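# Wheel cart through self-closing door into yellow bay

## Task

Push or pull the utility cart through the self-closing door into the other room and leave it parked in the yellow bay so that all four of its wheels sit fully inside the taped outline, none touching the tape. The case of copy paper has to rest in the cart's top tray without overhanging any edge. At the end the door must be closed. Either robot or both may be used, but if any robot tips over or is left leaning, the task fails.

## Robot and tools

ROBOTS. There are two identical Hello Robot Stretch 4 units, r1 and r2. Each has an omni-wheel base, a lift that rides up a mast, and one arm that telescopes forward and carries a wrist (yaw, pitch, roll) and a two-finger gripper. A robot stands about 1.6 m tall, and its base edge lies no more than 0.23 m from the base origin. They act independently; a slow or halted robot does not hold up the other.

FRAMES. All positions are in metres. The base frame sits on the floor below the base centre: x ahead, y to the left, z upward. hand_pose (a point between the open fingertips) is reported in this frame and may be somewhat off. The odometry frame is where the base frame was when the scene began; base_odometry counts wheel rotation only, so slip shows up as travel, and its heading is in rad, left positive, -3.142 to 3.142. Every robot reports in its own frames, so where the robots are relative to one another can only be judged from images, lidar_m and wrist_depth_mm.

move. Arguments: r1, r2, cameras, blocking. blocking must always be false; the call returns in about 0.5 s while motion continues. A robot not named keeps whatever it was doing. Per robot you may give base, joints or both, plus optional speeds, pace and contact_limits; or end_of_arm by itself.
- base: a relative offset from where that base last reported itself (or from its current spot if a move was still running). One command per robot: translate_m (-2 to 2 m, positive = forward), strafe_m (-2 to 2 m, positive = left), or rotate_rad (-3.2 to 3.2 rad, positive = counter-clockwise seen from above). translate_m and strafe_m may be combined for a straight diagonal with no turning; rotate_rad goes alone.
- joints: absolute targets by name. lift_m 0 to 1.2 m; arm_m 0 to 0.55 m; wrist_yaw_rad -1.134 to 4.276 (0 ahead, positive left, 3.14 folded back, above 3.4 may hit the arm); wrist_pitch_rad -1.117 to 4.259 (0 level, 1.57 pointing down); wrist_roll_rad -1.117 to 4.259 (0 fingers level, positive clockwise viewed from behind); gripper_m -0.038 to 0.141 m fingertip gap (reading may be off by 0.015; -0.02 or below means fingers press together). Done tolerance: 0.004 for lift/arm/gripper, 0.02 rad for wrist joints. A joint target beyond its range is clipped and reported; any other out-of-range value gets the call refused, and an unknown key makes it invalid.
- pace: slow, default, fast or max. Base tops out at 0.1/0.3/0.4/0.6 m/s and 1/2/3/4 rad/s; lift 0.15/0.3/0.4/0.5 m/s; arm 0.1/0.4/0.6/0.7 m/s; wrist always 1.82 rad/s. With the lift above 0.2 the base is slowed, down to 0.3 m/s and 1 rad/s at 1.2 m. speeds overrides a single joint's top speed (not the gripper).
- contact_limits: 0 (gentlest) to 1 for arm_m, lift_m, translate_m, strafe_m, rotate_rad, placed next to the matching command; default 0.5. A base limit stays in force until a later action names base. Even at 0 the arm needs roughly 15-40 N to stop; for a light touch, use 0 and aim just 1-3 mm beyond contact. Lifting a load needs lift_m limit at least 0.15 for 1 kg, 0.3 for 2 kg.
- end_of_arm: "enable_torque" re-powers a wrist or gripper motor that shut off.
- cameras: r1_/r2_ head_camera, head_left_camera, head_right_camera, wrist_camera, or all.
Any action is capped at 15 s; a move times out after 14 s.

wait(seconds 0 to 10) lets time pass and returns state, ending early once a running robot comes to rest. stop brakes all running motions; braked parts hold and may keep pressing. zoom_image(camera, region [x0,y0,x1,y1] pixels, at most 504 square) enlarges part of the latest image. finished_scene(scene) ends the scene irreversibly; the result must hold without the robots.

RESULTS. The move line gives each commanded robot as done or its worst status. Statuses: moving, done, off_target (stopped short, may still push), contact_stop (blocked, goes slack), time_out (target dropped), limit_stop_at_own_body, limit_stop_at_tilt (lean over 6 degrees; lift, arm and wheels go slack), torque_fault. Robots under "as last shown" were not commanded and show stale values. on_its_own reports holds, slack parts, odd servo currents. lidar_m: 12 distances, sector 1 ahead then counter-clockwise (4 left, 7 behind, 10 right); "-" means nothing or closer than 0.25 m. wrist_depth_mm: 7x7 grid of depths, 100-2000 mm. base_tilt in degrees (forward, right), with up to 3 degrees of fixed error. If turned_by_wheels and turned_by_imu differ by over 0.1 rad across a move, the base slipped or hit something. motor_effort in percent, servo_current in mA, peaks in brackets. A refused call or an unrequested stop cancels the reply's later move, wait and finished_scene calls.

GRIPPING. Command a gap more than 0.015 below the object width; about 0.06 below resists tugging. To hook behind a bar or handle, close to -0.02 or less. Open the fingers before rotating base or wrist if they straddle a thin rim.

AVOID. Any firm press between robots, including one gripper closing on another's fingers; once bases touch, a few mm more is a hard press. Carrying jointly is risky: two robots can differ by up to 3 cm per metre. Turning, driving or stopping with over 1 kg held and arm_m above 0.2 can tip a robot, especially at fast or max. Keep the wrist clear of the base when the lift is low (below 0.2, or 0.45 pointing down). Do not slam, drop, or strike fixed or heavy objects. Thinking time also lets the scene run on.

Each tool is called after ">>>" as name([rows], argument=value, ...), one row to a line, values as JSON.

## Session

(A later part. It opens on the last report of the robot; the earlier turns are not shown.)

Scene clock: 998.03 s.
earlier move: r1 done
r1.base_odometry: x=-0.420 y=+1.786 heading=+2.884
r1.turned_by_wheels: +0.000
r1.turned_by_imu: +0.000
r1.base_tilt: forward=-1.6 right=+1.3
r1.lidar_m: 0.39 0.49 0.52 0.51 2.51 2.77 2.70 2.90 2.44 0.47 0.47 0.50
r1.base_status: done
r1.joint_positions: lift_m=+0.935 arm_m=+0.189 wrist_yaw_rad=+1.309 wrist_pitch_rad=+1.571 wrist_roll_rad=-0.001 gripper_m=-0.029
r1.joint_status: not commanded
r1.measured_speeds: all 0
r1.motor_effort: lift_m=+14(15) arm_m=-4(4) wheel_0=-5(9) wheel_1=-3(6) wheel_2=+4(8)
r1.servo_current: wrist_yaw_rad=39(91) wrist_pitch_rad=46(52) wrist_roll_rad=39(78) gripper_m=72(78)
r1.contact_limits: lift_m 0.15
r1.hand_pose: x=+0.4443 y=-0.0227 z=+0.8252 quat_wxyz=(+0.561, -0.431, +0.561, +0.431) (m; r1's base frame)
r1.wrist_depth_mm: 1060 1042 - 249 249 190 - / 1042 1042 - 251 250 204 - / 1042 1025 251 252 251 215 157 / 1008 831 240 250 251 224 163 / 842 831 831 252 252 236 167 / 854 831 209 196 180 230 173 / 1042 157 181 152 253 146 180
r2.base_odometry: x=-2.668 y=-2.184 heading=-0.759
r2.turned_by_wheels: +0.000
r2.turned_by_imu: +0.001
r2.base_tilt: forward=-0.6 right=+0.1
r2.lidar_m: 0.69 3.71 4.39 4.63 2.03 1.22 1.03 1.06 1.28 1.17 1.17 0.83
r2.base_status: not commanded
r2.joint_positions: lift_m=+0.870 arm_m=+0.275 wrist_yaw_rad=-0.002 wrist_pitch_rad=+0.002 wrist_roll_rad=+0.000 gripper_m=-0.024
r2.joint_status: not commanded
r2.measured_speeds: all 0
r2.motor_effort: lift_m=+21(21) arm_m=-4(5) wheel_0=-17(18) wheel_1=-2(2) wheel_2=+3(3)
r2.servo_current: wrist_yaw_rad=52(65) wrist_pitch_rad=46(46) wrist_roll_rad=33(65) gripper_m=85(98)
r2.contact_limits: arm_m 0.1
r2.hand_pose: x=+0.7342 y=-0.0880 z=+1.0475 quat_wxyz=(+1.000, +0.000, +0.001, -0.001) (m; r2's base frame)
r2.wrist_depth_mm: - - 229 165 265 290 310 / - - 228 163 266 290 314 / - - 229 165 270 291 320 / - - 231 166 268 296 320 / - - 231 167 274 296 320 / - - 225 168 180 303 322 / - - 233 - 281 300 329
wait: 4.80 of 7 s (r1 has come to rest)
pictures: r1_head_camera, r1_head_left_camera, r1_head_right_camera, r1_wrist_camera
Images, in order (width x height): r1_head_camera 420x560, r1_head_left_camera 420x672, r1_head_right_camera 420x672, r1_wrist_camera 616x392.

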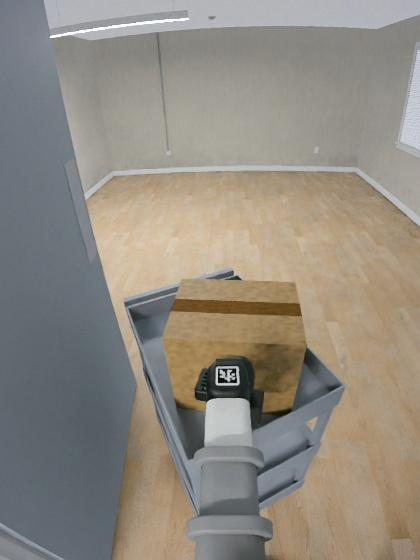

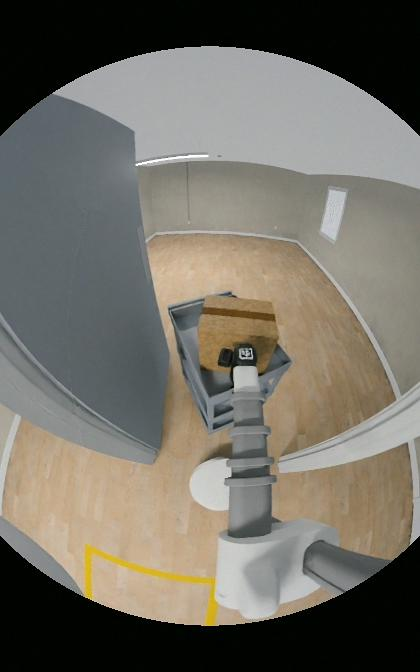

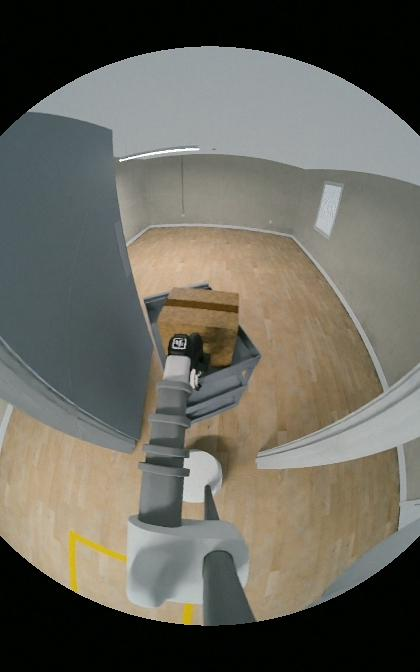

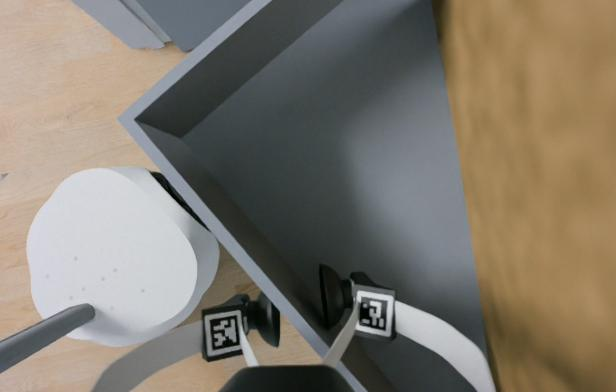

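>>> move(r1={"base": {"translate_m": -0.4, "strafe_m": 0.03}, "pace": "slow"}, blocking=false, cameras=[])

>>> wait(seconds=7, cameras=["r1_wrist_camera", "r1_head_right_camera", "r1_head_left_camera", "r1_head_camera"])

Scene clock: 1017.00 s.
move: r1 moving
r1.base_odometry: x=-0.408 y=+1.782 heading=+2.883
r1.turned_by_wheels: +0.000
r1.turned_by_imu: +0.000
r1.base_tilt: forward=-1.5 right=+1.3
r1.lidar_m: 0.39 0.46 0.51 0.51 2.50 2.79 2.70 2.86 2.39 0.46 0.47 0.51
r1.base_status: translate_m moving; strafe_m moving
r1.joint_positions: lift_m=+0.935 arm_m=+0.189 wrist_yaw_rad=+1.309 wrist_pitch_rad=+1.571 wrist_roll_rad=-0.001 gripper_m=-0.029
r1.joint_status: not commanded
r1.measured_speeds: translate_m=-0.048 strafe_m=+0.003 rotate_rad=+0.001 lift_m=+0.000 arm_m=+0.000 wrist_yaw_rad=+0.000 wrist_pitch_rad=+0.000 wrist_roll_rad=+0.000
r1.motor_effort: lift_m=+14(15) arm_m=-3(4) wheel_0=-7(9) wheel_1=-4(7) wheel_2=+9(9)
r1.servo_current: wrist_yaw_rad=33(72) wrist_pitch_rad=39(52) wrist_roll_rad=52(59) gripper_m=65(72)
r1.contact_limits: lift_m 0.15
r1.hand_pose: x=+0.4443 y=-0.0227 z=+0.8252 quat_wxyz=(+0.561, -0.431, +0.561, +0.431) (m; r1's base frame)
r1.wrist_depth_mm: 1042 1025 - 250 251 203 - / 1042 1025 - 251 251 211 - / 1042 1042 252 251 251 221 164 / 1042 831 252 252 251 233 167 / 820 831 866 251 252 248 176 / 842 831 831 197 178 241 180 / 1042 820 182 182 253 151 190
r2: as last shown
r2.turned_by_imu: +0.000
r2.lidar_m: 0.67 3.71 4.42 4.64 2.02 1.21 1.05 1.06 1.25 1.17 1.17 0.83
r2.motor_effort: lift_m=+21(21) arm_m=-4(5) wheel_0=-17(18) wheel_1=-1(2) wheel_2=+2(3)
r2.servo_current: wrist_yaw_rad=46(52) wrist_pitch_rad=39(46) wrist_roll_rad=46(52) gripper_m=85(98)
r2.contact_limits: arm_m 0.1
r2.wrist_depth_mm: - - 229 165 265 290 312 / - - 229 163 267 291 314 / - - 229 166 266 291 319 / - - 231 166 270 296 320 / - - 231 167 274 294 320 / - - 225 168 180 303 325 / - - 231 - 279 300 329
pictures: none
No camera images: "cameras" was empty.

Scene clock: 1021.80 s.
earlier move: r1 done
r1.base_odometry: x=-0.041 y=+1.655 heading=+2.883
r1.turned_by_wheels: +0.000
r1.turned_by_imu: -0.001
r1.base_tilt: forward=-1.6 right=+1.3
r1.lidar_m: 0.39 0.49 0.69 2.16 2.47 2.39 2.31 2.48 2.44 1.64 0.67 0.51
r1.base_status: done
r1.joint_positions: lift_m=+0.935 arm_m=+0.189 wrist_yaw_rad=+1.309 wrist_pitch_rad=+1.571 wrist_roll_rad=-0.001 gripper_m=-0.029
r1.joint_status: not commanded
r1.measured_speeds: all 0
r1.motor_effort: lift_m=+14(15) arm_m=-3(4) wheel_0=-5(9) wheel_1=-2(7) wheel_2=+2(9)
r1.servo_current: wrist_yaw_rad=52(72) wrist_pitch_rad=46(52) wrist_roll_rad=52(59) gripper_m=65(78)
r1.contact_limits: lift_m 0.15
r1.hand_pose: x=+0.4443 y=-0.0227 z=+0.8252 quat_wxyz=(+0.561, -0.431, +0.561, +0.431) (m; r1's base frame)
r1.wrist_depth_mm: 1042 1060 1042 250 249 201 - / 1042 1042 - 250 249 202 - / 1042 1060 251 251 251 228 - / 1042 831 251 250 252 227 165 / 842 831 831 251 251 236 169 / 842 842 842 196 180 229 172 / 1060 158 181 154 252 200 178
r2.base_odometry: x=-2.668 y=-2.184 heading=-0.759
r2.turned_by_wheels: +0.000
r2.turned_by_imu: +0.001
r2.base_tilt: forward=-0.6 right=+0.1
r2.lidar_m: 0.70 3.71 4.38 4.64 2.01 1.19 1.03 1.05 1.27 1.17 1.16 0.85
r2.base_status: not commanded
r2.joint_positions: lift_m=+0.870 arm_m=+0.275 wrist_yaw_rad=-0.002 wrist_pitch_rad=+0.002 wrist_roll_rad=+0.000 gripper_m=-0.024
r2.joint_status: not commanded
r2.measured_speeds: all 0
r2.motor_effort: lift_m=+21(21) arm_m=-4(5) wheel_0=-17(18) wheel_1=-2(2) wheel_2=+3(3)
r2.servo_current: wrist_yaw_rad=52(65) wrist_pitch_rad=39(46) wrist_roll_rad=65(65) gripper_m=98(98)
r2.contact_limits: arm_m 0.1
r2.hand_pose: x=+0.7342 y=-0.0880 z=+1.0475 quat_wxyz=(+1.000, +0.000, +0.001, -0.001) (m; r2's base frame)
r2.wrist_depth_mm: - - 229 165 266 289 310 / - - 228 163 266 290 314 / - - 229 166 267 291 319 / - - 231 165 267 296 320 / - - 231 167 273 297 320 / - - 225 168 180 303 322 / - - 231 - 281 300 327
wait: 4.80 of 7 s (r1 has come to rest)
pictures: r1_head_camera, r1_head_left_camera, r1_head_right_camera, r1_wrist_camera
Images, in order (width x height): r1_head_camera 420x560, r1_head_left_camera 420x672, r1_head_right_camera 420x672, r1_wrist_camera 616x392.

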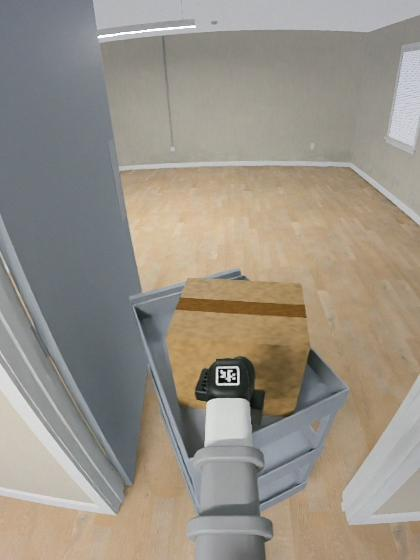

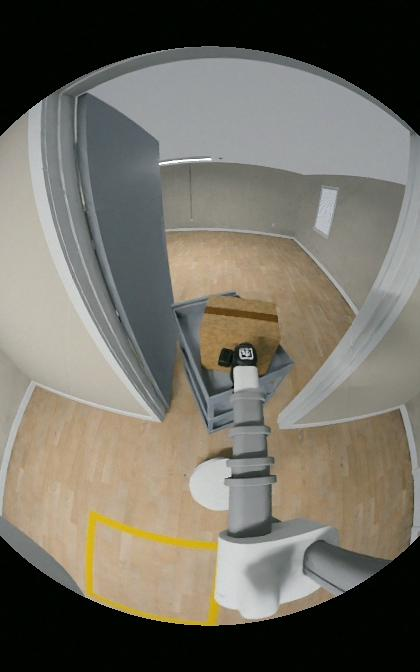

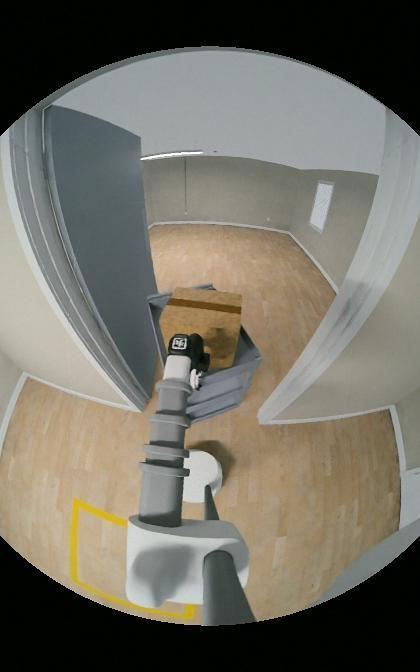

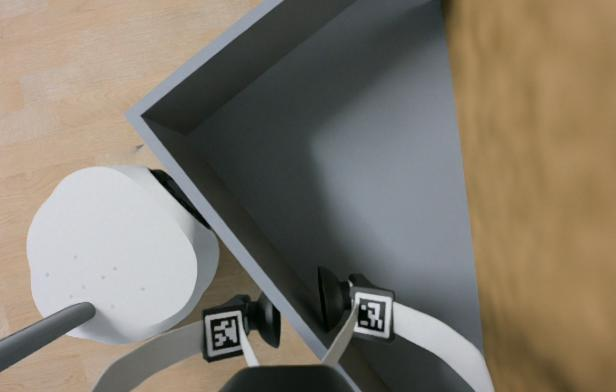

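>>> move(r1={"base": {"translate_m": -0.3, "strafe_m": 0.15}, "pace": "slow"}, blocking=false, cameras=[])

>>> wait(seconds=7, cameras=["r1_wrist_camera", "r1_head_right_camera", "r1_head_left_camera", "r1_head_camera"])

Scene clock: 1035.93 s.
move: r1 moving
r1.base_odometry: x=-0.030 y=+1.646 heading=+2.883
r1.turned_by_wheels: -0.001
r1.turned_by_imu: -0.001
r1.base_tilt: forward=-1.5 right=+1.3
r1.lidar_m: 0.37 0.53 0.71 2.19 2.47 2.38 2.30 2.47 2.44 1.67 0.68 0.52
r1.base_status: translate_m moving; strafe_m moving
r1.joint_positions: lift_m=+0.935 arm_m=+0.189 wrist_yaw_rad=+1.309 wrist_pitch_rad=+1.571 wrist_roll_rad=-0.001 gripper_m=-0.029
r1.joint_status: not commanded
r1.measured_speeds: translate_m=-0.049 strafe_m=+0.024 rotate_rad=+0.000 lift_m=+0.000 arm_m=+0.000 wrist_yaw_rad=+0.000 wrist_pitch_rad=+0.000 wrist_roll_rad=+0.000
r1.motor_effort: lift_m=+15(15) arm_m=-4(4) wheel_0=-10(10) wheel_1=-2(3) wheel_2=+6(7)
r1.servo_current: wrist_yaw_rad=72(72) wrist_pitch_rad=39(46) wrist_roll_rad=39(65) gripper_m=65(72)
r1.contact_limits: lift_m 0.15
r1.hand_pose: x=+0.4443 y=-0.0227 z=+0.8252 quat_wxyz=(+0.561, -0.431, +0.561, +0.431) (m; r1's base frame)
r1.wrist_depth_mm: 1008 1025 1025 - 252 211 - / 1025 1025 - 251 250 230 168 / 1042 1042 251 252 251 241 168 / 1025 831 252 251 251 236 171 / 842 831 904 253 252 248 178 / 831 831 842 198 179 237 181 / 1042 842 180 183 253 142 185
r2: as last shown
r2.turned_by_imu: +0.000
r2.lidar_m: 0.68 3.71 4.40 4.64 2.03 1.19 1.04 1.05 1.28 1.15 1.17 0.83
r2.motor_effort: lift_m=+21(21) arm_m=-4(5) wheel_0=-17(17) wheel_1=-2(2) wheel_2=+2(3)
r2.servo_current: wrist_yaw_rad=46(52) wrist_pitch_rad=39(46) wrist_roll_rad=52(59) gripper_m=91(91)
r2.contact_limits: arm_m 0.1
r2.wrist_depth_mm: - - 229 165 264 289 310 / - - 228 163 267 291 315 / - - 229 166 268 293 320 / - - 231 166 268 296 320 / - - 233 167 274 294 322 / - - 226 168 180 301 324 / - - 231 - 279 301 329
pictures: none
No camera images: "cameras" was empty.

Scene clock: 1039.97 s.
earlier move: r1 done
r1.base_odometry: x=+0.211 y=+1.433 heading=+2.882
r1.turned_by_wheels: +0.000
r1.turned_by_imu: +0.000
r1.base_tilt: forward=-1.6 right=+1.3
r1.lidar_m: 0.41 0.84 1.16 2.21 2.32 2.07 2.01 2.13 2.59 2.48 1.05 0.47
r1.base_status: done
r1.joint_positions: lift_m=+0.935 arm_m=+0.189 wrist_yaw_rad=+1.309 wrist_pitch_rad=+1.572 wrist_roll_rad=-0.001 gripper_m=-0.029
r1.joint_status: not commanded
r1.measured_speeds: all 0
r1.motor_effort: lift_m=+15(15) arm_m=-3(4) wheel_0=-5(11) wheel_1=-4(5) wheel_2=+0(7)
r1.servo_current: wrist_yaw_rad=52(72) wrist_pitch_rad=46(52) wrist_roll_rad=46(72) gripper_m=65(78)
r1.contact_limits: lift_m 0.15
r1.hand_pose: x=+0.4443 y=-0.0229 z=+0.8252 quat_wxyz=(+0.561, -0.431, +0.561, +0.430) (m; r1's base frame)
r1.wrist_depth_mm: 1025 1042 1060 1025 - 250 210 / 1042 1025 249 252 250 249 204 / 1025 1042 250 250 252 250 198 / 842 831 1025 250 251 251 191 / 820 842 1042 250 252 252 186 / 820 820 831 198 182 235 179 / 1042 154 183 183 254 192 172
r2.base_odometry: x=-2.668 y=-2.184 heading=-0.759
r2.turned_by_wheels: +0.000
r2.turned_by_imu: +0.001
r2.base_tilt: forward=-0.6 right=+0.1
r2.lidar_m: 0.66 3.67 4.39 4.62 2.04 1.24 1.05 1.06 1.24 1.14 1.17 0.82
r2.base_status: not commanded
r2.joint_positions: lift_m=+0.870 arm_m=+0.275 wrist_yaw_rad=-0.002 wrist_pitch_rad=+0.002 wrist_roll_rad=+0.000 gripper_m=-0.024
r2.joint_status: not commanded
r2.measured_speeds: all 0
r2.motor_effort: lift_m=+21(21) arm_m=-4(5) wheel_0=-17(18) wheel_1=-2(2) wheel_2=+2(3)
r2.servo_current: wrist_yaw_rad=46(65) wrist_pitch_rad=39(46) wrist_roll_rad=46(59) gripper_m=91(98)
r2.contact_limits: arm_m 0.1
r2.hand_pose: x=+0.7342 y=-0.0880 z=+1.0475 quat_wxyz=(+1.000, +0.000, +0.001, -0.001) (m; r2's base frame)
r2.wrist_depth_mm: - - 229 164 264 290 314 / - - 229 163 266 291 314 / - - 229 165 268 293 320 / - - 231 165 268 296 322 / - - 232 167 276 297 320 / - - 225 168 180 303 322 / - - 232 - 281 300 329
wait: 4.03 of 7 s (r1 has come to rest)
pictures: r1_head_camera, r1_head_left_camera, r1_head_right_camera, r1_wrist_camera
Images, in order (width x height): r1_head_camera 420x560, r1_head_left_camera 420x672, r1_head_right_camera 420x672, r1_wrist_camera 616x392.

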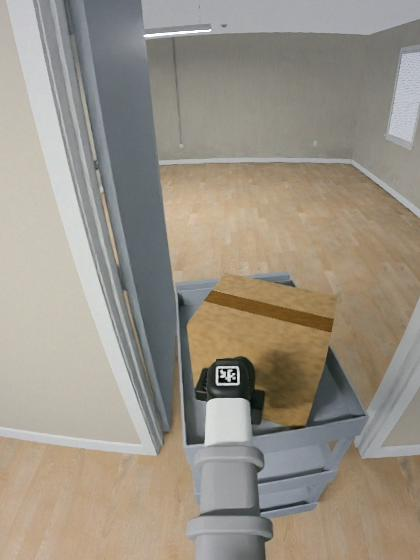

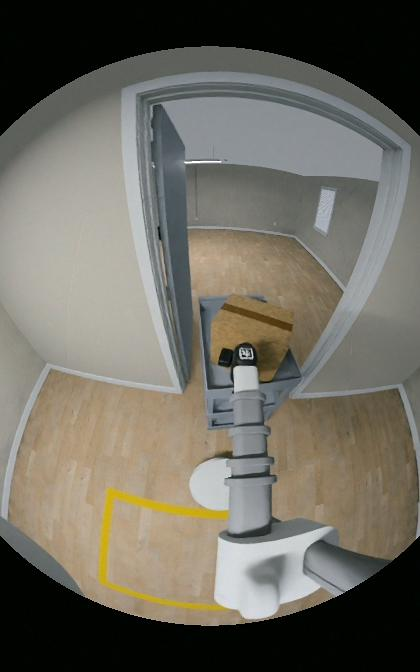

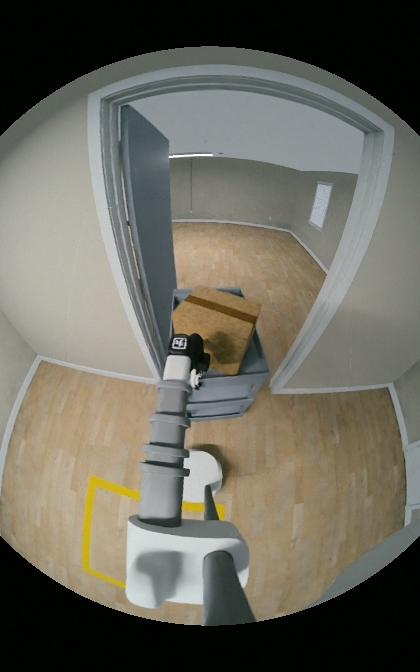

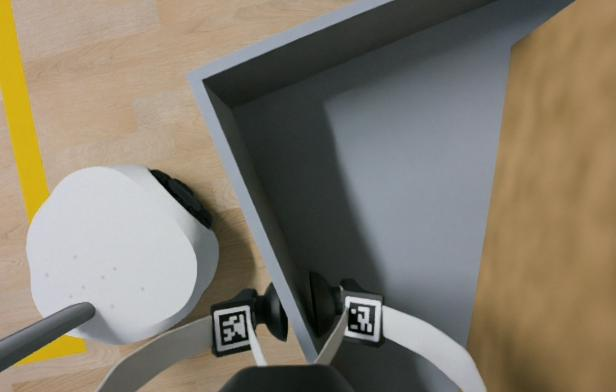

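>>> move(r1={"base": {"translate_m": -0.35, "strafe_m": 0.08}, "pace": "slow"}, blocking=false, cameras=[])

>>> wait(seconds=7, cameras=["r1_wrist_camera", "r1_head_left_camera", "r1_head_camera"])

Scene clock: 1080.60 s.
move: r1 moving
r1.base_odometry: x=+0.222 y=+1.427 heading=+2.882
r1.turned_by_wheels: -0.001
r1.turned_by_imu: -0.001
r1.base_tilt: forward=-1.6 right=+1.3
r1.lidar_m: 0.41 0.85 1.17 2.22 2.33 2.07 2.01 2.12 2.59 2.47 1.08 0.47
r1.base_status: translate_m moving; strafe_m moving
r1.joint_positions: lift_m=+0.935 arm_m=+0.189 wrist_yaw_rad=+1.309 wrist_pitch_rad=+1.572 wrist_roll_rad=-0.001 gripper_m=-0.029
r1.joint_status: not commanded
r1.measured_speeds: translate_m=-0.049 strafe_m=+0.011 rotate_rad=+0.001 lift_m=+0.000 arm_m=+0.000 wrist_yaw_rad=+0.000 wrist_pitch_rad=+0.000 wrist_roll_rad=+0.000
r1.motor_effort: lift_m=+14(15) arm_m=-4(4) wheel_0=-9(10) wheel_1=-4(7) wheel_2=+7(8)
r1.servo_current: wrist_yaw_rad=52(72) wrist_pitch_rad=39(46) wrist_roll_rad=52(52) gripper_m=65(72)
r1.contact_limits: lift_m 0.15
r1.hand_pose: x=+0.4443 y=-0.0229 z=+0.8252 quat_wxyz=(+0.561, -0.431, +0.561, +0.430) (m; r1's base frame)
r1.wrist_depth_mm: 1025 1025 1025 1025 - 250 230 / 1025 1025 1025 250 250 251 212 / 1042 1025 1042 252 250 252 204 / 820 831 1025 252 252 252 198 / 820 831 1042 253 252 252 191 / 820 831 831 199 181 234 183 / 1042 854 181 183 254 194 176
r2: as last shown
r2.turned_by_imu: +0.000
r2.lidar_m: 0.67 3.71 4.37 4.61 2.05 1.20 1.05 1.06 1.28 1.14 1.16 0.80
r2.motor_effort: lift_m=+21(21) arm_m=-5(5) wheel_0=-17(18) wheel_1=-2(2) wheel_2=+2(3)
r2.servo_current: wrist_yaw_rad=39(59) wrist_pitch_rad=39(46) wrist_roll_rad=52(52) gripper_m=85(98)
r2.contact_limits: arm_m 0.1
r2.wrist_depth_mm: - - 229 164 265 291 312 / - - 229 163 267 291 314 / - - 230 166 267 294 319 / - - 231 166 270 294 322 / - - 231 167 274 297 319 / - - 226 168 180 303 324 / - - 232 - 281 301 330
pictures: none
No camera images: "cameras" was empty.

Scene clock: 1084.93 s.
earlier move: r1 done
r1.base_odometry: x=+0.528 y=+1.266 heading=+2.882
r1.turned_by_wheels: +0.001
r1.turned_by_imu: +0.002
r1.base_tilt: forward=-1.6 right=+1.2
r1.lidar_m: 0.42 1.15 1.67 2.14 2.26 1.71 1.65 1.76 2.51 2.55 1.52 0.44
r1.base_status: done
r1.joint_positions: lift_m=+0.935 arm_m=+0.189 wrist_yaw_rad=+1.309 wrist_pitch_rad=+1.566 wrist_roll_rad=-0.001 gripper_m=-0.029
r1.joint_status: not commanded
r1.measured_speeds: all 0
r1.motor_effort: lift_m=+14(15) arm_m=-4(4) wheel_0=-1(10) wheel_1=-3(7) wheel_2=+4(10)
r1.servo_current: wrist_yaw_rad=46(78) wrist_pitch_rad=39(52) wrist_roll_rad=46(65) gripper_m=72(72)
r1.contact_limits: lift_m 0.15
r1.hand_pose: x=+0.4447 y=-0.0214 z=+0.8252 quat_wxyz=(+0.562, -0.430, +0.560, +0.432) (m; r1's base frame)
r1.wrist_depth_mm: 1042 1042 1042 1042 - - - / 1042 1060 1060 253 253 254 253 / 1042 1060 1042 253 254 253 222 / 1042 831 1025 252 253 253 206 / 831 820 1025 253 251 252 198 / 831 831 190 197 183 238 179 / 699 151 1042 182 252 187 -
r2.base_odometry: x=-2.668 y=-2.184 heading=-0.759
r2.turned_by_wheels: +0.000
r2.turned_by_imu: +0.001
r2.base_tilt: forward=-0.7 right=+0.1
r2.lidar_m: 0.67 3.70 4.38 4.66 2.02 1.19 1.05 1.04 1.28 1.17 1.17 0.83
r2.base_status: not commanded
r2.joint_positions: lift_m=+0.870 arm_m=+0.275 wrist_yaw_rad=-0.002 wrist_pitch_rad=+0.002 wrist_roll_rad=+0.000 gripper_m=-0.024
r2.joint_status: not commanded
r2.measured_speeds: all 0
r2.motor_effort: lift_m=+21(21) arm_m=-4(5) wheel_0=-17(18) wheel_1=-1(2) wheel_2=+2(3)
r2.servo_current: wrist_yaw_rad=52(59) wrist_pitch_rad=46(46) wrist_roll_rad=39(59) gripper_m=91(98)
r2.contact_limits: arm_m 0.1
r2.hand_pose: x=+0.7342 y=-0.0880 z=+1.0475 quat_wxyz=(+1.000, +0.000, +0.001, -0.001) (m; r2's base frame)
r2.wrist_depth_mm: - - 229 165 265 289 312 / - - 229 163 265 291 312 / - - 229 166 268 291 319 / - - 231 166 268 296 320 / - - 232 167 273 296 319 / - - 225 168 180 301 324 / - - 231 - 279 301 329
wait: 4.33 of 7 s (r1 has come to rest)
pictures: r1_head_camera, r1_head_left_camera, r1_wrist_camera
Images, in order (width x height): r1_head_camera 420x560, r1_head_left_camera 420x672, r1_wrist_camera 616x392.

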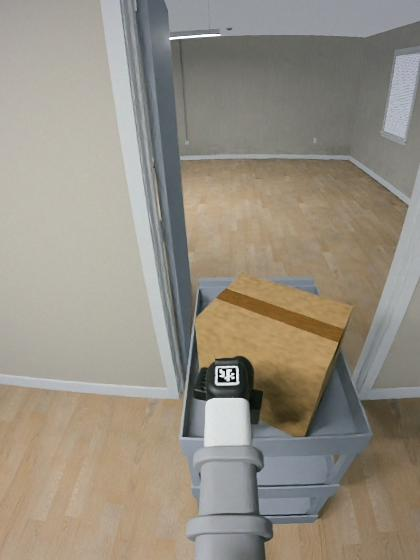

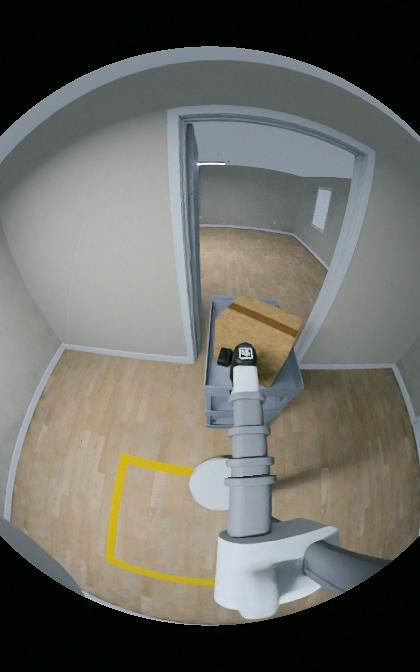

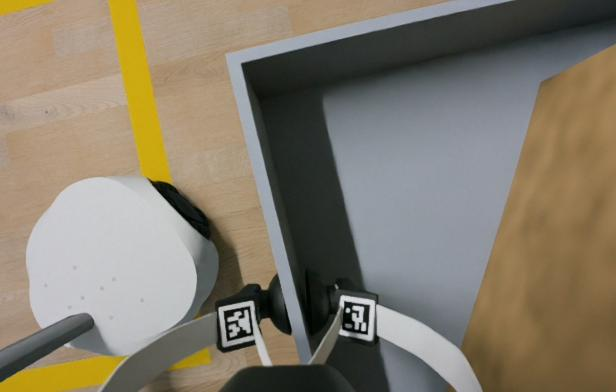

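>>> move(r1={"base": {"translate_m": -0.6, "strafe_m": 0.215}, "pace": "slow"}, blocking=false, cameras=[])

>>> wait(seconds=8, cameras=["r1_wrist_camera", "r1_head_left_camera", "r1_head_camera"])

Scene clock: 1107.13 s.
move: r1 moving
r1.base_odometry: x=+0.539 y=+1.259 heading=+2.882
r1.turned_by_wheels: +0.000
r1.turned_by_imu: +0.000
r1.base_tilt: forward=-1.6 right=+1.2
r1.lidar_m: 0.42 1.18 1.67 2.15 2.26 1.71 1.64 1.77 2.48 2.54 1.54 0.44
r1.base_status: translate_m moving; strafe_m moving
r1.joint_positions: lift_m=+0.935 arm_m=+0.189 wrist_yaw_rad=+1.309 wrist_pitch_rad=+1.566 wrist_roll_rad=-0.001 gripper_m=-0.029
r1.joint_status: not commanded
r1.measured_speeds: translate_m=-0.049 strafe_m=+0.017 rotate_rad=-0.002 lift_m=+0.000 arm_m=+0.000 wrist_yaw_rad=+0.000 wrist_pitch_rad=+0.000 wrist_roll_rad=+0.000
r1.motor_effort: lift_m=+14(15) arm_m=-4(4) wheel_0=-6(6) wheel_1=-3(5) wheel_2=+10(10)
r1.servo_current: wrist_yaw_rad=46(78) wrist_pitch_rad=46(52) wrist_roll_rad=52(59) gripper_m=72(72)
r1.contact_limits: lift_m 0.15
r1.hand_pose: x=+0.4447 y=-0.0214 z=+0.8252 quat_wxyz=(+0.562, -0.430, +0.560, +0.432) (m; r1's base frame)
r1.wrist_depth_mm: 1042 1060 1060 1042 1060 - - / 1042 1042 1060 253 254 255 255 / 1025 1025 1042 254 254 253 237 / 1060 820 1042 253 254 255 225 / 842 854 1042 254 253 253 207 / 831 831 209 200 181 245 190 / 820 820 180 183 253 192 180
r2: as last shown
r2.turned_by_imu: +0.000
r2.base_tilt: forward=-0.7 right=+0.0
r2.lidar_m: 0.65 3.72 4.40 4.65 2.02 1.22 1.04 1.02 1.28 1.17 1.17 0.82
r2.motor_effort: lift_m=+21(21) arm_m=-4(5) wheel_0=-17(18) wheel_1=-1(2) wheel_2=+3(3)
r2.servo_current: wrist_yaw_rad=39(59) wrist_pitch_rad=39(46) wrist_roll_rad=39(59) gripper_m=98(98)
r2.contact_limits: arm_m 0.1
r2.wrist_depth_mm: - - 229 164 265 291 312 / - - 228 163 267 291 312 / - - 229 166 267 291 319 / - - 230 165 270 294 322 / - - 231 167 272 294 319 / - - 224 168 180 303 324 / - - 231 - 281 303 330
pictures: none
No camera images: "cameras" was empty.

Scene clock: 1114.23 s.
earlier move: r1 done
r1.base_odometry: x=+1.053 y=+0.905 heading=+2.882
r1.turned_by_wheels: +0.000
r1.turned_by_imu: -0.002
r1.base_tilt: forward=-1.6 right=+1.3
r1.lidar_m: 0.42 1.82 2.02 1.96 1.48 1.09 1.07 1.12 1.61 2.71 0.46 0.40
r1.base_status: done
r1.joint_positions: lift_m=+0.935 arm_m=+0.189 wrist_yaw_rad=+1.308 wrist_pitch_rad=+1.573 wrist_roll_rad=-0.001 gripper_m=-0.029
r1.joint_status: not commanded
r1.measured_speeds: all 0
r1.motor_effort: lift_m=+14(15) arm_m=-3(4) wheel_0=-6(12) wheel_1=-3(8) wheel_2=+1(10)
r1.servo_current: wrist_yaw_rad=46(78) wrist_pitch_rad=46(52) wrist_roll_rad=46(72) gripper_m=65(78)
r1.contact_limits: lift_m 0.15
r1.hand_pose: x=+0.4442 y=-0.0234 z=+0.8252 quat_wxyz=(+0.561, -0.431, +0.562, +0.430) (m; r1's base frame)
r1.wrist_depth_mm: 1008 1042 1008 1025 1042 1042 1025 / 1042 1025 1042 1042 - - - / 1025 1025 1025 253 251 250 252 / 1060 831 1060 252 252 251 252 / 831 831 1042 251 252 252 229 / 831 831 831 199 253 253 204 / 707 842 184 181 253 206 183
r2.base_odometry: x=-2.668 y=-2.184 heading=-0.759
r2.turned_by_wheels: +0.000
r2.turned_by_imu: +0.001
r2.base_tilt: forward=-0.6 right=+0.1
r2.lidar_m: 0.65 3.69 4.39 4.65 2.02 1.22 1.04 1.06 1.28 1.18 1.16 0.82
r2.base_status: not commanded
r2.joint_positions: lift_m=+0.870 arm_m=+0.275 wrist_yaw_rad=-0.002 wrist_pitch_rad=+0.002 wrist_roll_rad=+0.000 gripper_m=-0.024
r2.joint_status: not commanded
r2.measured_speeds: all 0
r2.motor_effort: lift_m=+21(21) arm_m=-4(5) wheel_0=-17(18) wheel_1=-2(2) wheel_2=+2(3)
r2.servo_current: wrist_yaw_rad=39(65) wrist_pitch_rad=39(46) wrist_roll_rad=52(59) gripper_m=91(98)
r2.contact_limits: arm_m 0.1
r2.hand_pose: x=+0.7342 y=-0.0880 z=+1.0475 quat_wxyz=(+1.000, +0.000, +0.001, -0.001) (m; r2's base frame)
r2.wrist_depth_mm: - - 229 164 265 290 312 / - - 228 163 266 293 314 / - - 230 165 267 291 317 / - - 231 166 268 296 320 / - - 231 167 274 296 320 / - - 225 168 180 300 324 / - - 231 - 281 301 329
wait: 7.10 of 8 s (r1 has come to rest)
pictures: r1_head_camera, r1_head_left_camera, r1_wrist_camera
Images, in order (width x height): r1_head_camera 420x560, r1_head_left_camera 420x672, r1_wrist_camera 616x392.

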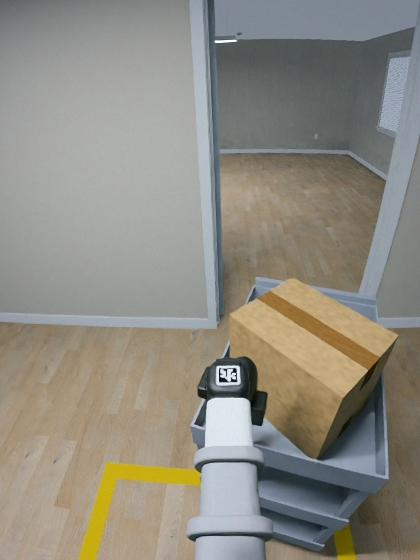

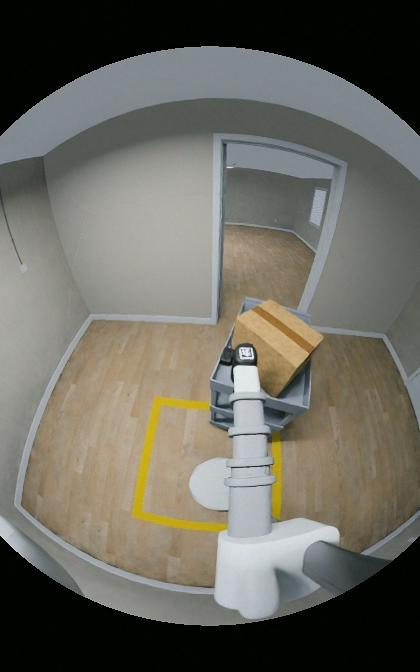

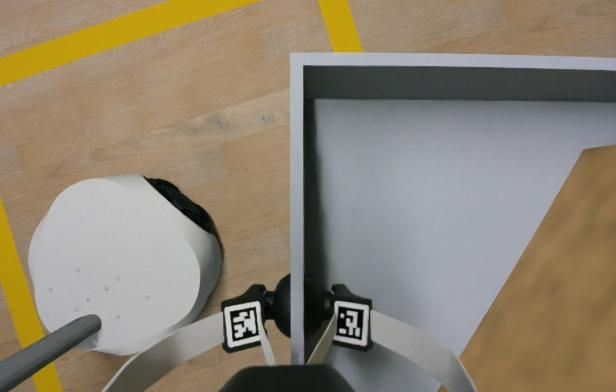

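>>> zoom_image(camera="r1_wrist_camera", region=[0, 0, 400, 392])

>>> zoom_image(camera="r1_head_left_camera", region=[60, 280, 400, 620])

>>> zoom_image(camera="r1_head_camera", region=[0, 250, 420, 560])

Scaled by 1.260.

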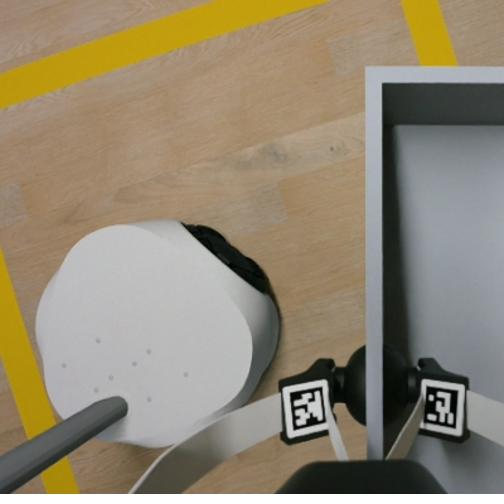

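Scaled by 1.482 from the camera's 420x672 image, which has a finer 600x960 frame.

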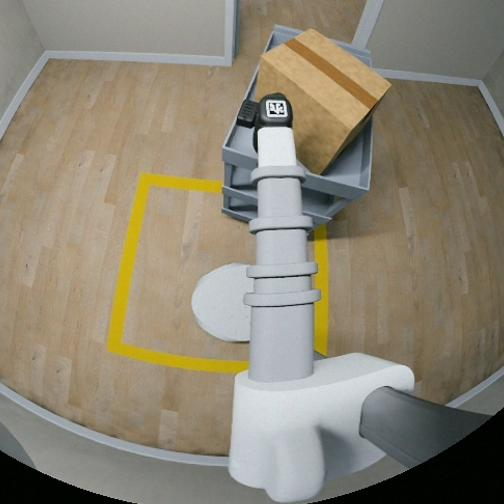

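Scaled by 1.200 from the camera's 420x560 image, which has a finer 600x800 frame.

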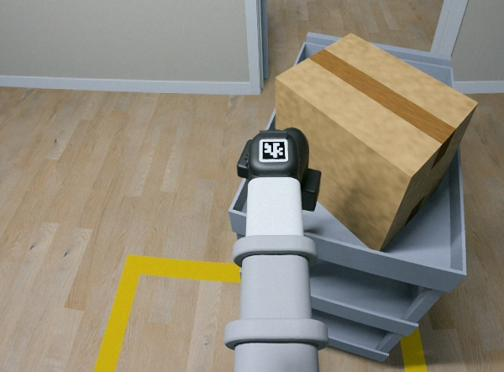

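>>> move(r1={"base": {"translate_m": -0.32, "strafe_m": 0.13}, "pace": "slow"}, blocking=false, cameras=[])

>>> wait(seconds=8, cameras=["r1_wrist_camera", "r1_head_left_camera", "r1_head_right_camera", "r1_head_camera"])

Scene clock: 1195.00 s.
move: r1 moving
r1.base_odometry: x=+1.063 y=+0.896 heading=+2.881
r1.turned_by_wheels: -0.001
r1.turned_by_imu: -0.001
r1.base_tilt: forward=-1.6 right=+1.3
r1.lidar_m: 0.40 1.85 2.04 1.95 1.44 1.08 1.03 1.11 1.60 2.71 0.48 0.40
r1.base_status: translate_m moving; strafe_m moving
r1.joint_positions: lift_m=+0.935 arm_m=+0.189 wrist_yaw_rad=+1.308 wrist_pitch_rad=+1.573 wrist_roll_rad=-0.001 gripper_m=-0.029
r1.joint_status: not commanded
r1.measured_speeds: translate_m=-0.048 strafe_m=+0.020 rotate_rad=+0.000 lift_m=+0.000 arm_m=+0.000 wrist_yaw_rad=+0.000 wrist_pitch_rad=+0.000 wrist_roll_rad=+0.000
r1.motor_effort: lift_m=+14(15) arm_m=-3(4) wheel_0=-14(14) wheel_1=-5(5) wheel_2=+5(5)
r1.servo_current: wrist_yaw_rad=65(65) wrist_pitch_rad=39(52) wrist_roll_rad=59(59) gripper_m=65(72)
r1.contact_limits: lift_m 0.15
r1.hand_pose: x=+0.4442 y=-0.0234 z=+0.8252 quat_wxyz=(+0.561, -0.431, +0.562, +0.430) (m; r1's base frame)
r1.wrist_depth_mm: 1042 1025 1008 1025 1025 1042 1042 / 1025 1025 1025 1042 - - - / 1042 1025 1042 1042 252 251 252 / 1060 831 1042 1042 253 253 252 / 820 842 1060 1042 253 253 231 / 831 831 842 199 254 253 209 / 676 842 178 183 254 204 192
r2: as last shown
r2.turned_by_imu: +0.000
r2.lidar_m: 0.68 3.69 4.40 4.63 2.01 1.21 1.03 1.04 1.24 1.17 1.16 0.82
r2.motor_effort: lift_m=+21(21) arm_m=-4(4) wheel_0=-18(18) wheel_1=-1(2) wheel_2=+3(3)
r2.servo_current: wrist_yaw_rad=46(65) wrist_pitch_rad=39(46) wrist_roll_rad=39(52) gripper_m=91(91)
r2.contact_limits: arm_m 0.1
r2.wrist_depth_mm: - - 229 164 265 290 310 / - - 229 164 266 291 314 / - - 229 166 267 293 317 / - - 231 165 268 296 320 / - - 232 168 273 294 320 / - - 225 168 180 303 324 / - - 231 - 281 301 329
pictures: none
No camera images: "cameras" was empty.

Scene clock: 1199.17 s.
earlier move: r1 done
r1.base_odometry: x=+1.328 y=+0.697 heading=+2.881
r1.turned_by_wheels: +0.000
r1.turned_by_imu: -0.002
r1.base_tilt: forward=-1.6 right=+1.3
r1.lidar_m: 0.40 2.12 1.92 1.84 1.05 0.76 0.74 0.75 1.14 2.87 0.40 0.37
r1.base_status: done
r1.joint_positions: lift_m=+0.935 arm_m=+0.189 wrist_yaw_rad=+1.306 wrist_pitch_rad=+1.574 wrist_roll_rad=-0.001 gripper_m=-0.029
r1.joint_status: not commanded
r1.measured_speeds: all 0
r1.motor_effort: lift_m=+14(15) arm_m=-4(4) wheel_0=-8(14) wheel_1=-4(7) wheel_2=-1(6)
r1.servo_current: wrist_yaw_rad=39(72) wrist_pitch_rad=46(52) wrist_roll_rad=46(65) gripper_m=72(72)
r1.contact_limits: lift_m 0.15
r1.hand_pose: x=+0.4440 y=-0.0239 z=+0.8252 quat_wxyz=(+0.560, -0.431, +0.562, +0.429) (m; r1's base frame)
r1.wrist_depth_mm: 1025 1025 1042 1008 1042 1008 1008 / 1042 1008 1060 1025 - 1042 1025 / 1042 1025 1042 1025 250 251 - / 1042 831 1042 1025 251 251 251 / 820 842 1042 1042 252 252 251 / 842 831 189 200 252 253 228 / 1042 831 1042 155 254 213 200
r2.base_odometry: x=-2.668 y=-2.184 heading=-0.759
r2.turned_by_wheels: +0.000
r2.turned_by_imu: +0.001
r2.base_tilt: forward=-0.6 right=+0.1
r2.lidar_m: 0.67 3.70 4.39 4.63 2.03 1.21 1.03 1.03 1.27 1.16 1.17 0.83
r2.base_status: not commanded
r2.joint_positions: lift_m=+0.870 arm_m=+0.275 wrist_yaw_rad=-0.002 wrist_pitch_rad=+0.002 wrist_roll_rad=+0.000 gripper_m=-0.024
r2.joint_status: not commanded
r2.measured_speeds: all 0
r2.motor_effort: lift_m=+21(21) arm_m=-4(5) wheel_0=-18(18) wheel_1=-2(2) wheel_2=+3(3)
r2.servo_current: wrist_yaw_rad=52(65) wrist_pitch_rad=46(46) wrist_roll_rad=39(59) gripper_m=91(98)
r2.contact_limits: arm_m 0.1
r2.hand_pose: x=+0.7342 y=-0.0880 z=+1.0475 quat_wxyz=(+1.000, +0.000, +0.001, -0.001) (m; r2's base frame)
r2.wrist_depth_mm: - - 229 164 266 290 314 / - - 229 163 266 291 312 / - - 229 166 268 293 320 / - - 230 166 268 296 322 / - - 231 167 273 296 320 / - - 226 168 180 303 324 / - - 232 - 281 301 329
wait: 4.17 of 8 s (r1 has come to rest)
pictures: r1_head_camera, r1_head_left_camera, r1_head_right_camera, r1_wrist_camera
Images, in order (width x height): r1_head_camera 420x560, r1_head_left_camera 420x672, r1_head_right_camera 420x672, r1_wrist_camera 616x392.

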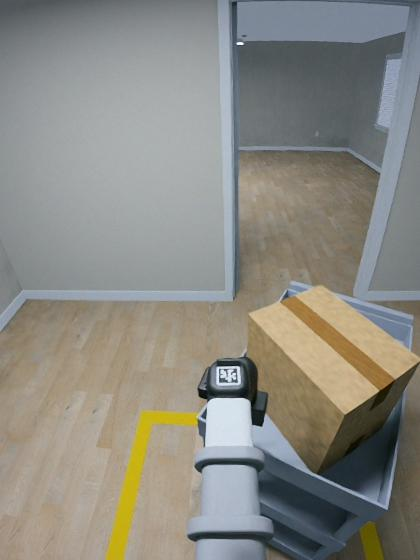

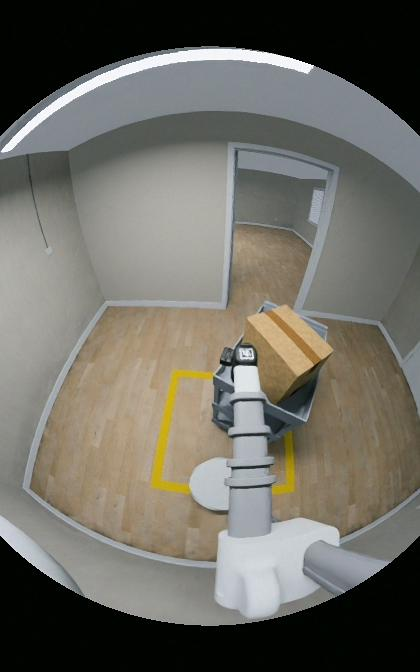

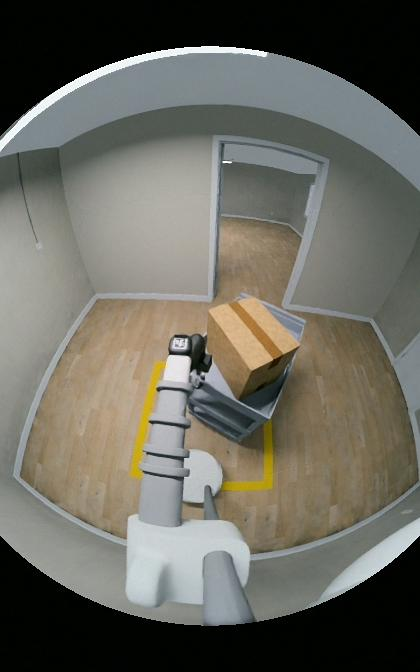

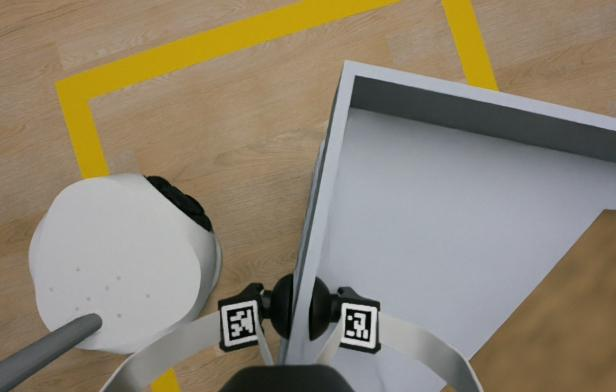

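>>> move(r1={"base": {"translate_m": -0.26, "strafe_m": 0.22}, "pace": "slow"}, blocking=false, cameras=[])

>>> wait(seconds=8, cameras=["r1_wrist_camera", "r1_head_left_camera", "r1_head_right_camera", "r1_head_camera"])

Scene clock: 1280.23 s.
move: r1 moving
r1.base_odometry: x=+1.336 y=+0.686 heading=+2.880
r1.turned_by_wheels: -0.001
r1.turned_by_imu: -0.002
r1.base_tilt: forward=-1.5 right=+1.3
r1.lidar_m: 0.38 2.17 1.88 1.83 1.02 0.76 0.71 0.77 1.12 2.89 0.40 0.37
r1.base_status: translate_m moving; strafe_m moving
r1.joint_positions: lift_m=+0.935 arm_m=+0.189 wrist_yaw_rad=+1.306 wrist_pitch_rad=+1.576 wrist_roll_rad=-0.001 gripper_m=-0.029
r1.joint_status: not commanded
r1.measured_speeds: translate_m=-0.040 strafe_m=+0.033 rotate_rad=-0.004 lift_m=+0.000 arm_m=+0.000 wrist_yaw_rad=-0.002 wrist_pitch_rad=+0.008 wrist_roll_rad=+0.000
r1.motor_effort: lift_m=+15(15) arm_m=-4(4) wheel_0=-13(15) wheel_1=+0(5) wheel_2=+4(4)
r1.servo_current: wrist_yaw_rad=52(59) wrist_pitch_rad=46(46) wrist_roll_rad=52(59) gripper_m=65(72)
r1.contact_limits: lift_m 0.15
r1.hand_pose: x=+0.4439 y=-0.0243 z=+0.8252 quat_wxyz=(+0.560, -0.431, +0.563, +0.429) (m; r1's base frame)
r1.wrist_depth_mm: 1025 1042 1008 1008 1025 1042 1042 / 1008 1042 1008 1008 1025 1042 1025 / 1042 1025 1060 1042 250 251 - / 1060 820 1042 1042 252 251 252 / 842 831 1025 1042 253 252 252 / 842 831 211 199 252 253 230 / 854 842 180 148 180 217 203
r2: as last shown
r2.turned_by_imu: +0.000
r2.lidar_m: 0.66 3.69 4.38 4.64 2.01 1.22 1.05 1.04 1.24 1.18 1.18 0.82
r2.motor_effort: lift_m=+21(21) arm_m=-4(5) wheel_0=-17(18) wheel_1=-1(2) wheel_2=+3(3)
r2.servo_current: wrist_yaw_rad=33(52) wrist_pitch_rad=39(46) wrist_roll_rad=46(52) gripper_m=85(98)
r2.contact_limits: arm_m 0.1
r2.wrist_depth_mm: - - 229 164 266 290 312 / - - 228 163 266 293 314 / - - 229 166 267 293 319 / - - 231 166 268 294 320 / - - 231 167 273 294 319 / - - 225 168 180 303 322 / - - 231 - 281 301 327
pictures: none
No camera images: "cameras" was empty.

Scene clock: 1284.37 s.
earlier move: r1 done
r1.base_odometry: x=+1.523 y=+0.417 heading=+2.880
r1.turned_by_wheels: +0.001
r1.turned_by_imu: -0.001
r1.base_tilt: forward=-1.6 right=+1.3
r1.lidar_m: 0.34 2.29 1.71 1.63 0.65 0.48 0.46 0.49 0.73 2.23 0.25 0.28
r1.base_status: done
r1.joint_positions: lift_m=+0.935 arm_m=+0.189 wrist_yaw_rad=+1.305 wrist_pitch_rad=+1.577 wrist_roll_rad=+0.000 gripper_m=-0.029
r1.joint_status: not commanded
r1.measured_speeds: all 0
r1.motor_effort: lift_m=+14(15) arm_m=-4(4) wheel_0=-7(17) wheel_1=+2(5) wheel_2=-2(4)
r1.servo_current: wrist_yaw_rad=59(65) wrist_pitch_rad=59(59) wrist_roll_rad=39(65) gripper_m=65(72)
r1.contact_limits: lift_m 0.15
r1.hand_pose: x=+0.4438 y=-0.0245 z=+0.8252 quat_wxyz=(+0.560, -0.431, +0.563, +0.428) (m; r1's base frame)
r1.wrist_depth_mm: 1025 1008 1025 1025 1025 1042 - / 1025 1025 1060 1025 1025 1025 1008 / 1025 1060 1042 1025 455 - 1042 / 1042 842 1042 1025 250 250 - / 831 842 1008 236 251 252 252 / 831 831 185 199 252 253 252 / 707 153 241 182 182 141 253
r2.base_odometry: x=-2.668 y=-2.184 heading=-0.759
r2.turned_by_wheels: +0.000
r2.turned_by_imu: +0.001
r2.base_tilt: forward=-0.6 right=+0.1
r2.lidar_m: 0.66 3.69 4.39 4.64 2.03 1.22 1.03 1.06 1.26 1.18 1.16 0.84
r2.base_status: not commanded
r2.joint_positions: lift_m=+0.870 arm_m=+0.275 wrist_yaw_rad=-0.002 wrist_pitch_rad=+0.002 wrist_roll_rad=+0.000 gripper_m=-0.024
r2.joint_status: not commanded
r2.measured_speeds: all 0
r2.motor_effort: lift_m=+21(21) arm_m=-4(5) wheel_0=-17(18) wheel_1=-2(2) wheel_2=+3(3)
r2.servo_current: wrist_yaw_rad=59(65) wrist_pitch_rad=39(52) wrist_roll_rad=46(65) gripper_m=98(98)
r2.contact_limits: arm_m 0.1
r2.hand_pose: x=+0.7342 y=-0.0880 z=+1.0475 quat_wxyz=(+1.000, +0.000, +0.001, -0.001) (m; r2's base frame)
r2.wrist_depth_mm: - - 229 165 265 291 312 / - - 228 163 266 291 314 / - - 229 166 268 293 319 / - - 231 166 268 294 322 / - - 232 167 274 296 322 / - - 225 168 180 303 322 / - - 232 - 279 300 327
wait: 4.13 of 8 s (r1 has come to rest)
pictures: r1_head_camera, r1_head_left_camera, r1_head_right_camera, r1_wrist_camera
Images, in order (width x height): r1_head_camera 420x560, r1_head_left_camera 420x672, r1_head_right_camera 420x672, r1_wrist_camera 616x392.

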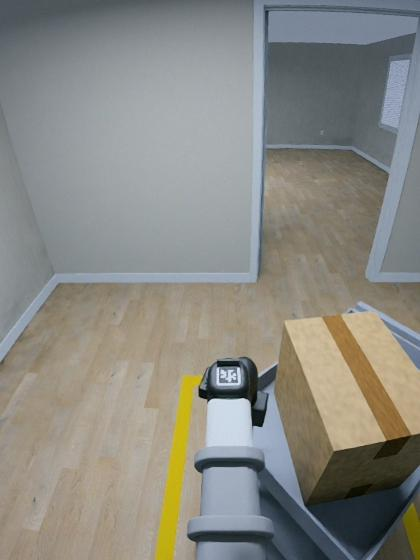

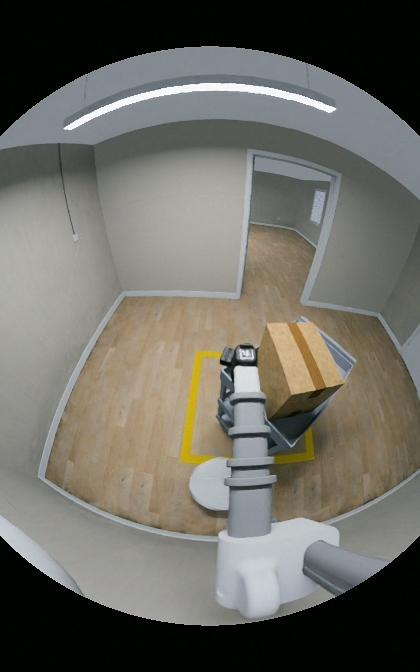

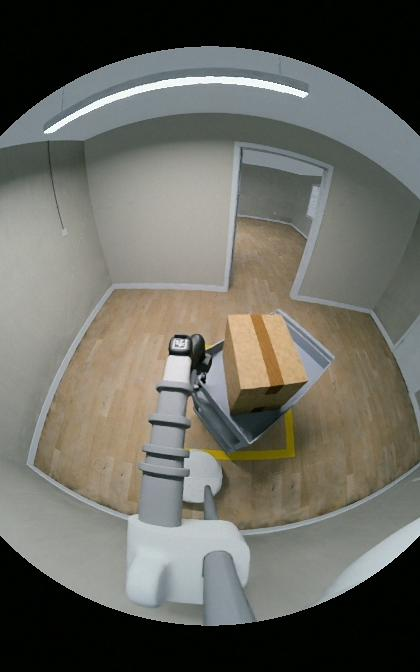

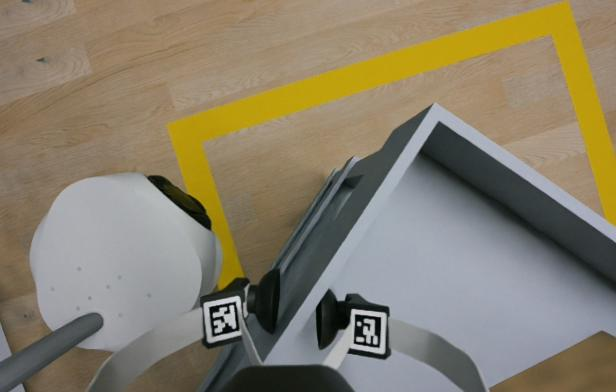

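>>> move(r1={"joints": {"gripper_m": 0.06}}, blocking=false, cameras=[])

>>> wait(seconds=3, cameras=["r1_wrist_camera"])

Scene clock: 1344.97 s.
move: r1 moving
r1.base_odometry: x=+1.523 y=+0.417 heading=+2.880
r1.turned_by_wheels: +0.000
r1.turned_by_imu: +0.000
r1.base_tilt: forward=-1.6 right=+1.3
r1.lidar_m: 0.37 2.27 1.70 1.63 0.66 0.48 0.45 0.47 0.73 2.24 0.27 0.27
r1.base_status: not commanded
r1.joint_positions: lift_m=+0.935 arm_m=+0.189 wrist_yaw_rad=+1.305 wrist_pitch_rad=+1.577 wrist_roll_rad=+0.000 gripper_m=-0.004
r1.joint_status: gripper_m moving
r1.measured_speeds: all 0
r1.motor_effort: lift_m=+15(15) arm_m=-4(4) wheel_0=-7(7) wheel_1=+3(3) wheel_2=-2(2)
r1.servo_current: wrist_yaw_rad=65(72) wrist_pitch_rad=46(52) wrist_roll_rad=52(59) gripper_m=59(72)
r1.contact_limits: lift_m 0.15
r1.hand_pose: x=+0.4438 y=-0.0245 z=+0.8252 quat_wxyz=(+0.560, -0.431, +0.563, +0.428) (m; r1's base frame)
r1.wrist_depth_mm: 1025 1025 1025 1025 1025 1025 - / 1008 1042 1025 1042 1025 1042 1060 / 1042 1025 1042 1042 254 - 1042 / 1025 842 1042 1042 252 253 - / 842 831 1008 231 254 254 254 / 831 820 187 202 253 255 254 / 1025 157 236 216 183 254 253
r2: as last shown
r2.turned_by_imu: +0.000
r2.lidar_m: 0.65 3.72 4.41 4.63 2.03 1.22 1.04 1.04 1.24 1.16 1.17 0.84
r2.motor_effort: lift_m=+21(21) arm_m=-5(5) wheel_0=-17(17) wheel_1=-2(2) wheel_2=+2(3)
r2.servo_current: wrist_yaw_rad=46(52) wrist_pitch_rad=39(46) wrist_roll_rad=39(52) gripper_m=91(98)
r2.contact_limits: arm_m 0.1
r2.wrist_depth_mm: - - 229 164 265 289 310 / - - 229 164 266 291 314 / - - 229 166 267 294 319 / - - 230 166 268 294 322 / - - 232 167 273 296 320 / - - 226 168 180 301 322 / - - 230 - 279 301 327
pictures: none
No camera images: "cameras" was empty.

Scene clock: 1346.07 s.
earlier move: r1 done
r1.base_odometry: x=+1.523 y=+0.417 heading=+2.881
r1.turned_by_wheels: +0.000
r1.turned_by_imu: +0.000
r1.base_tilt: forward=-1.6 right=+1.3
r1.lidar_m: 0.36 2.24 1.70 1.63 0.67 0.48 0.47 0.50 0.73 2.23 0.28 0.27
r1.base_status: not commanded
r1.joint_positions: lift_m=+0.935 arm_m=+0.189 wrist_yaw_rad=+1.305 wrist_pitch_rad=+1.573 wrist_roll_rad=+0.000 gripper_m=+0.060
r1.joint_status: all done
r1.measured_speeds: all 0
r1.motor_effort: lift_m=+15(15) arm_m=-4(4) wheel_0=-3(7) wheel_1=+2(3) wheel_2=-2(2)
r1.servo_current: wrist_yaw_rad=33(72) wrist_pitch_rad=46(59) wrist_roll_rad=33(65) gripper_m=46(72)
r1.contact_limits: lift_m 0.15
r1.hand_pose: x=+0.4441 y=-0.0235 z=+0.8252 quat_wxyz=(+0.561, -0.430, +0.562, +0.429) (m; r1's base frame)
r1.wrist_depth_mm: 1042 1025 1025 1025 1042 1025 - / 1025 1025 1042 1042 1042 1042 1025 / 1042 1042 1025 1042 1060 1025 1025 / 1042 831 1042 1042 251 250 - / 831 820 931 257 252 251 252 / 831 842 194 227 189 253 252 / 1042 831 270 137 253 253 253
r2.base_odometry: x=-2.668 y=-2.184 heading=-0.759
r2.turned_by_wheels: +0.000
r2.turned_by_imu: +0.000
r2.base_tilt: forward=-0.6 right=+0.1
r2.lidar_m: 0.69 3.71 4.42 4.64 1.99 1.22 1.05 1.05 1.27 1.17 1.18 0.84
r2.base_status: not commanded
r2.joint_positions: lift_m=+0.870 arm_m=+0.275 wrist_yaw_rad=-0.002 wrist_pitch_rad=+0.002 wrist_roll_rad=+0.000 gripper_m=-0.024
r2.joint_status: not commanded
r2.measured_speeds: all 0
r2.motor_effort: lift_m=+21(21) arm_m=-4(5) wheel_0=-17(18) wheel_1=-2(2) wheel_2=+3(3)
r2.servo_current: wrist_yaw_rad=46(52) wrist_pitch_rad=39(46) wrist_roll_rad=46(52) gripper_m=91(98)
r2.contact_limits: arm_m 0.1
r2.hand_pose: x=+0.7342 y=-0.0880 z=+1.0475 quat_wxyz=(+1.000, +0.000, +0.001, -0.001) (m; r2's base frame)
r2.wrist_depth_mm: - - 229 164 264 290 312 / - - 228 163 266 290 315 / - - 229 167 267 293 317 / - - 230 166 268 294 322 / - - 232 167 274 296 322 / - - 224 168 180 301 324 / - - 231 - 279 301 329
wait: 1.10 of 3 s (r1 has come to rest)
pictures: r1_wrist_camera
Images, in order (width x height): r1_wrist_camera 616x392.

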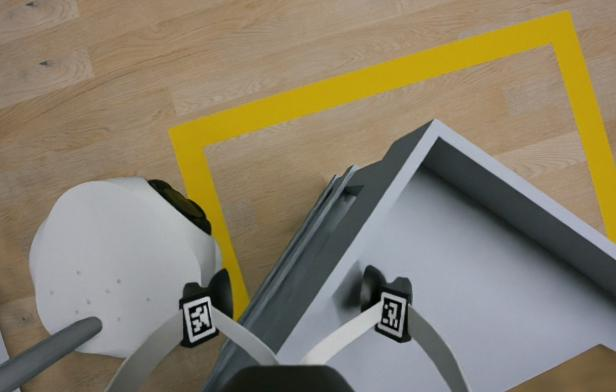

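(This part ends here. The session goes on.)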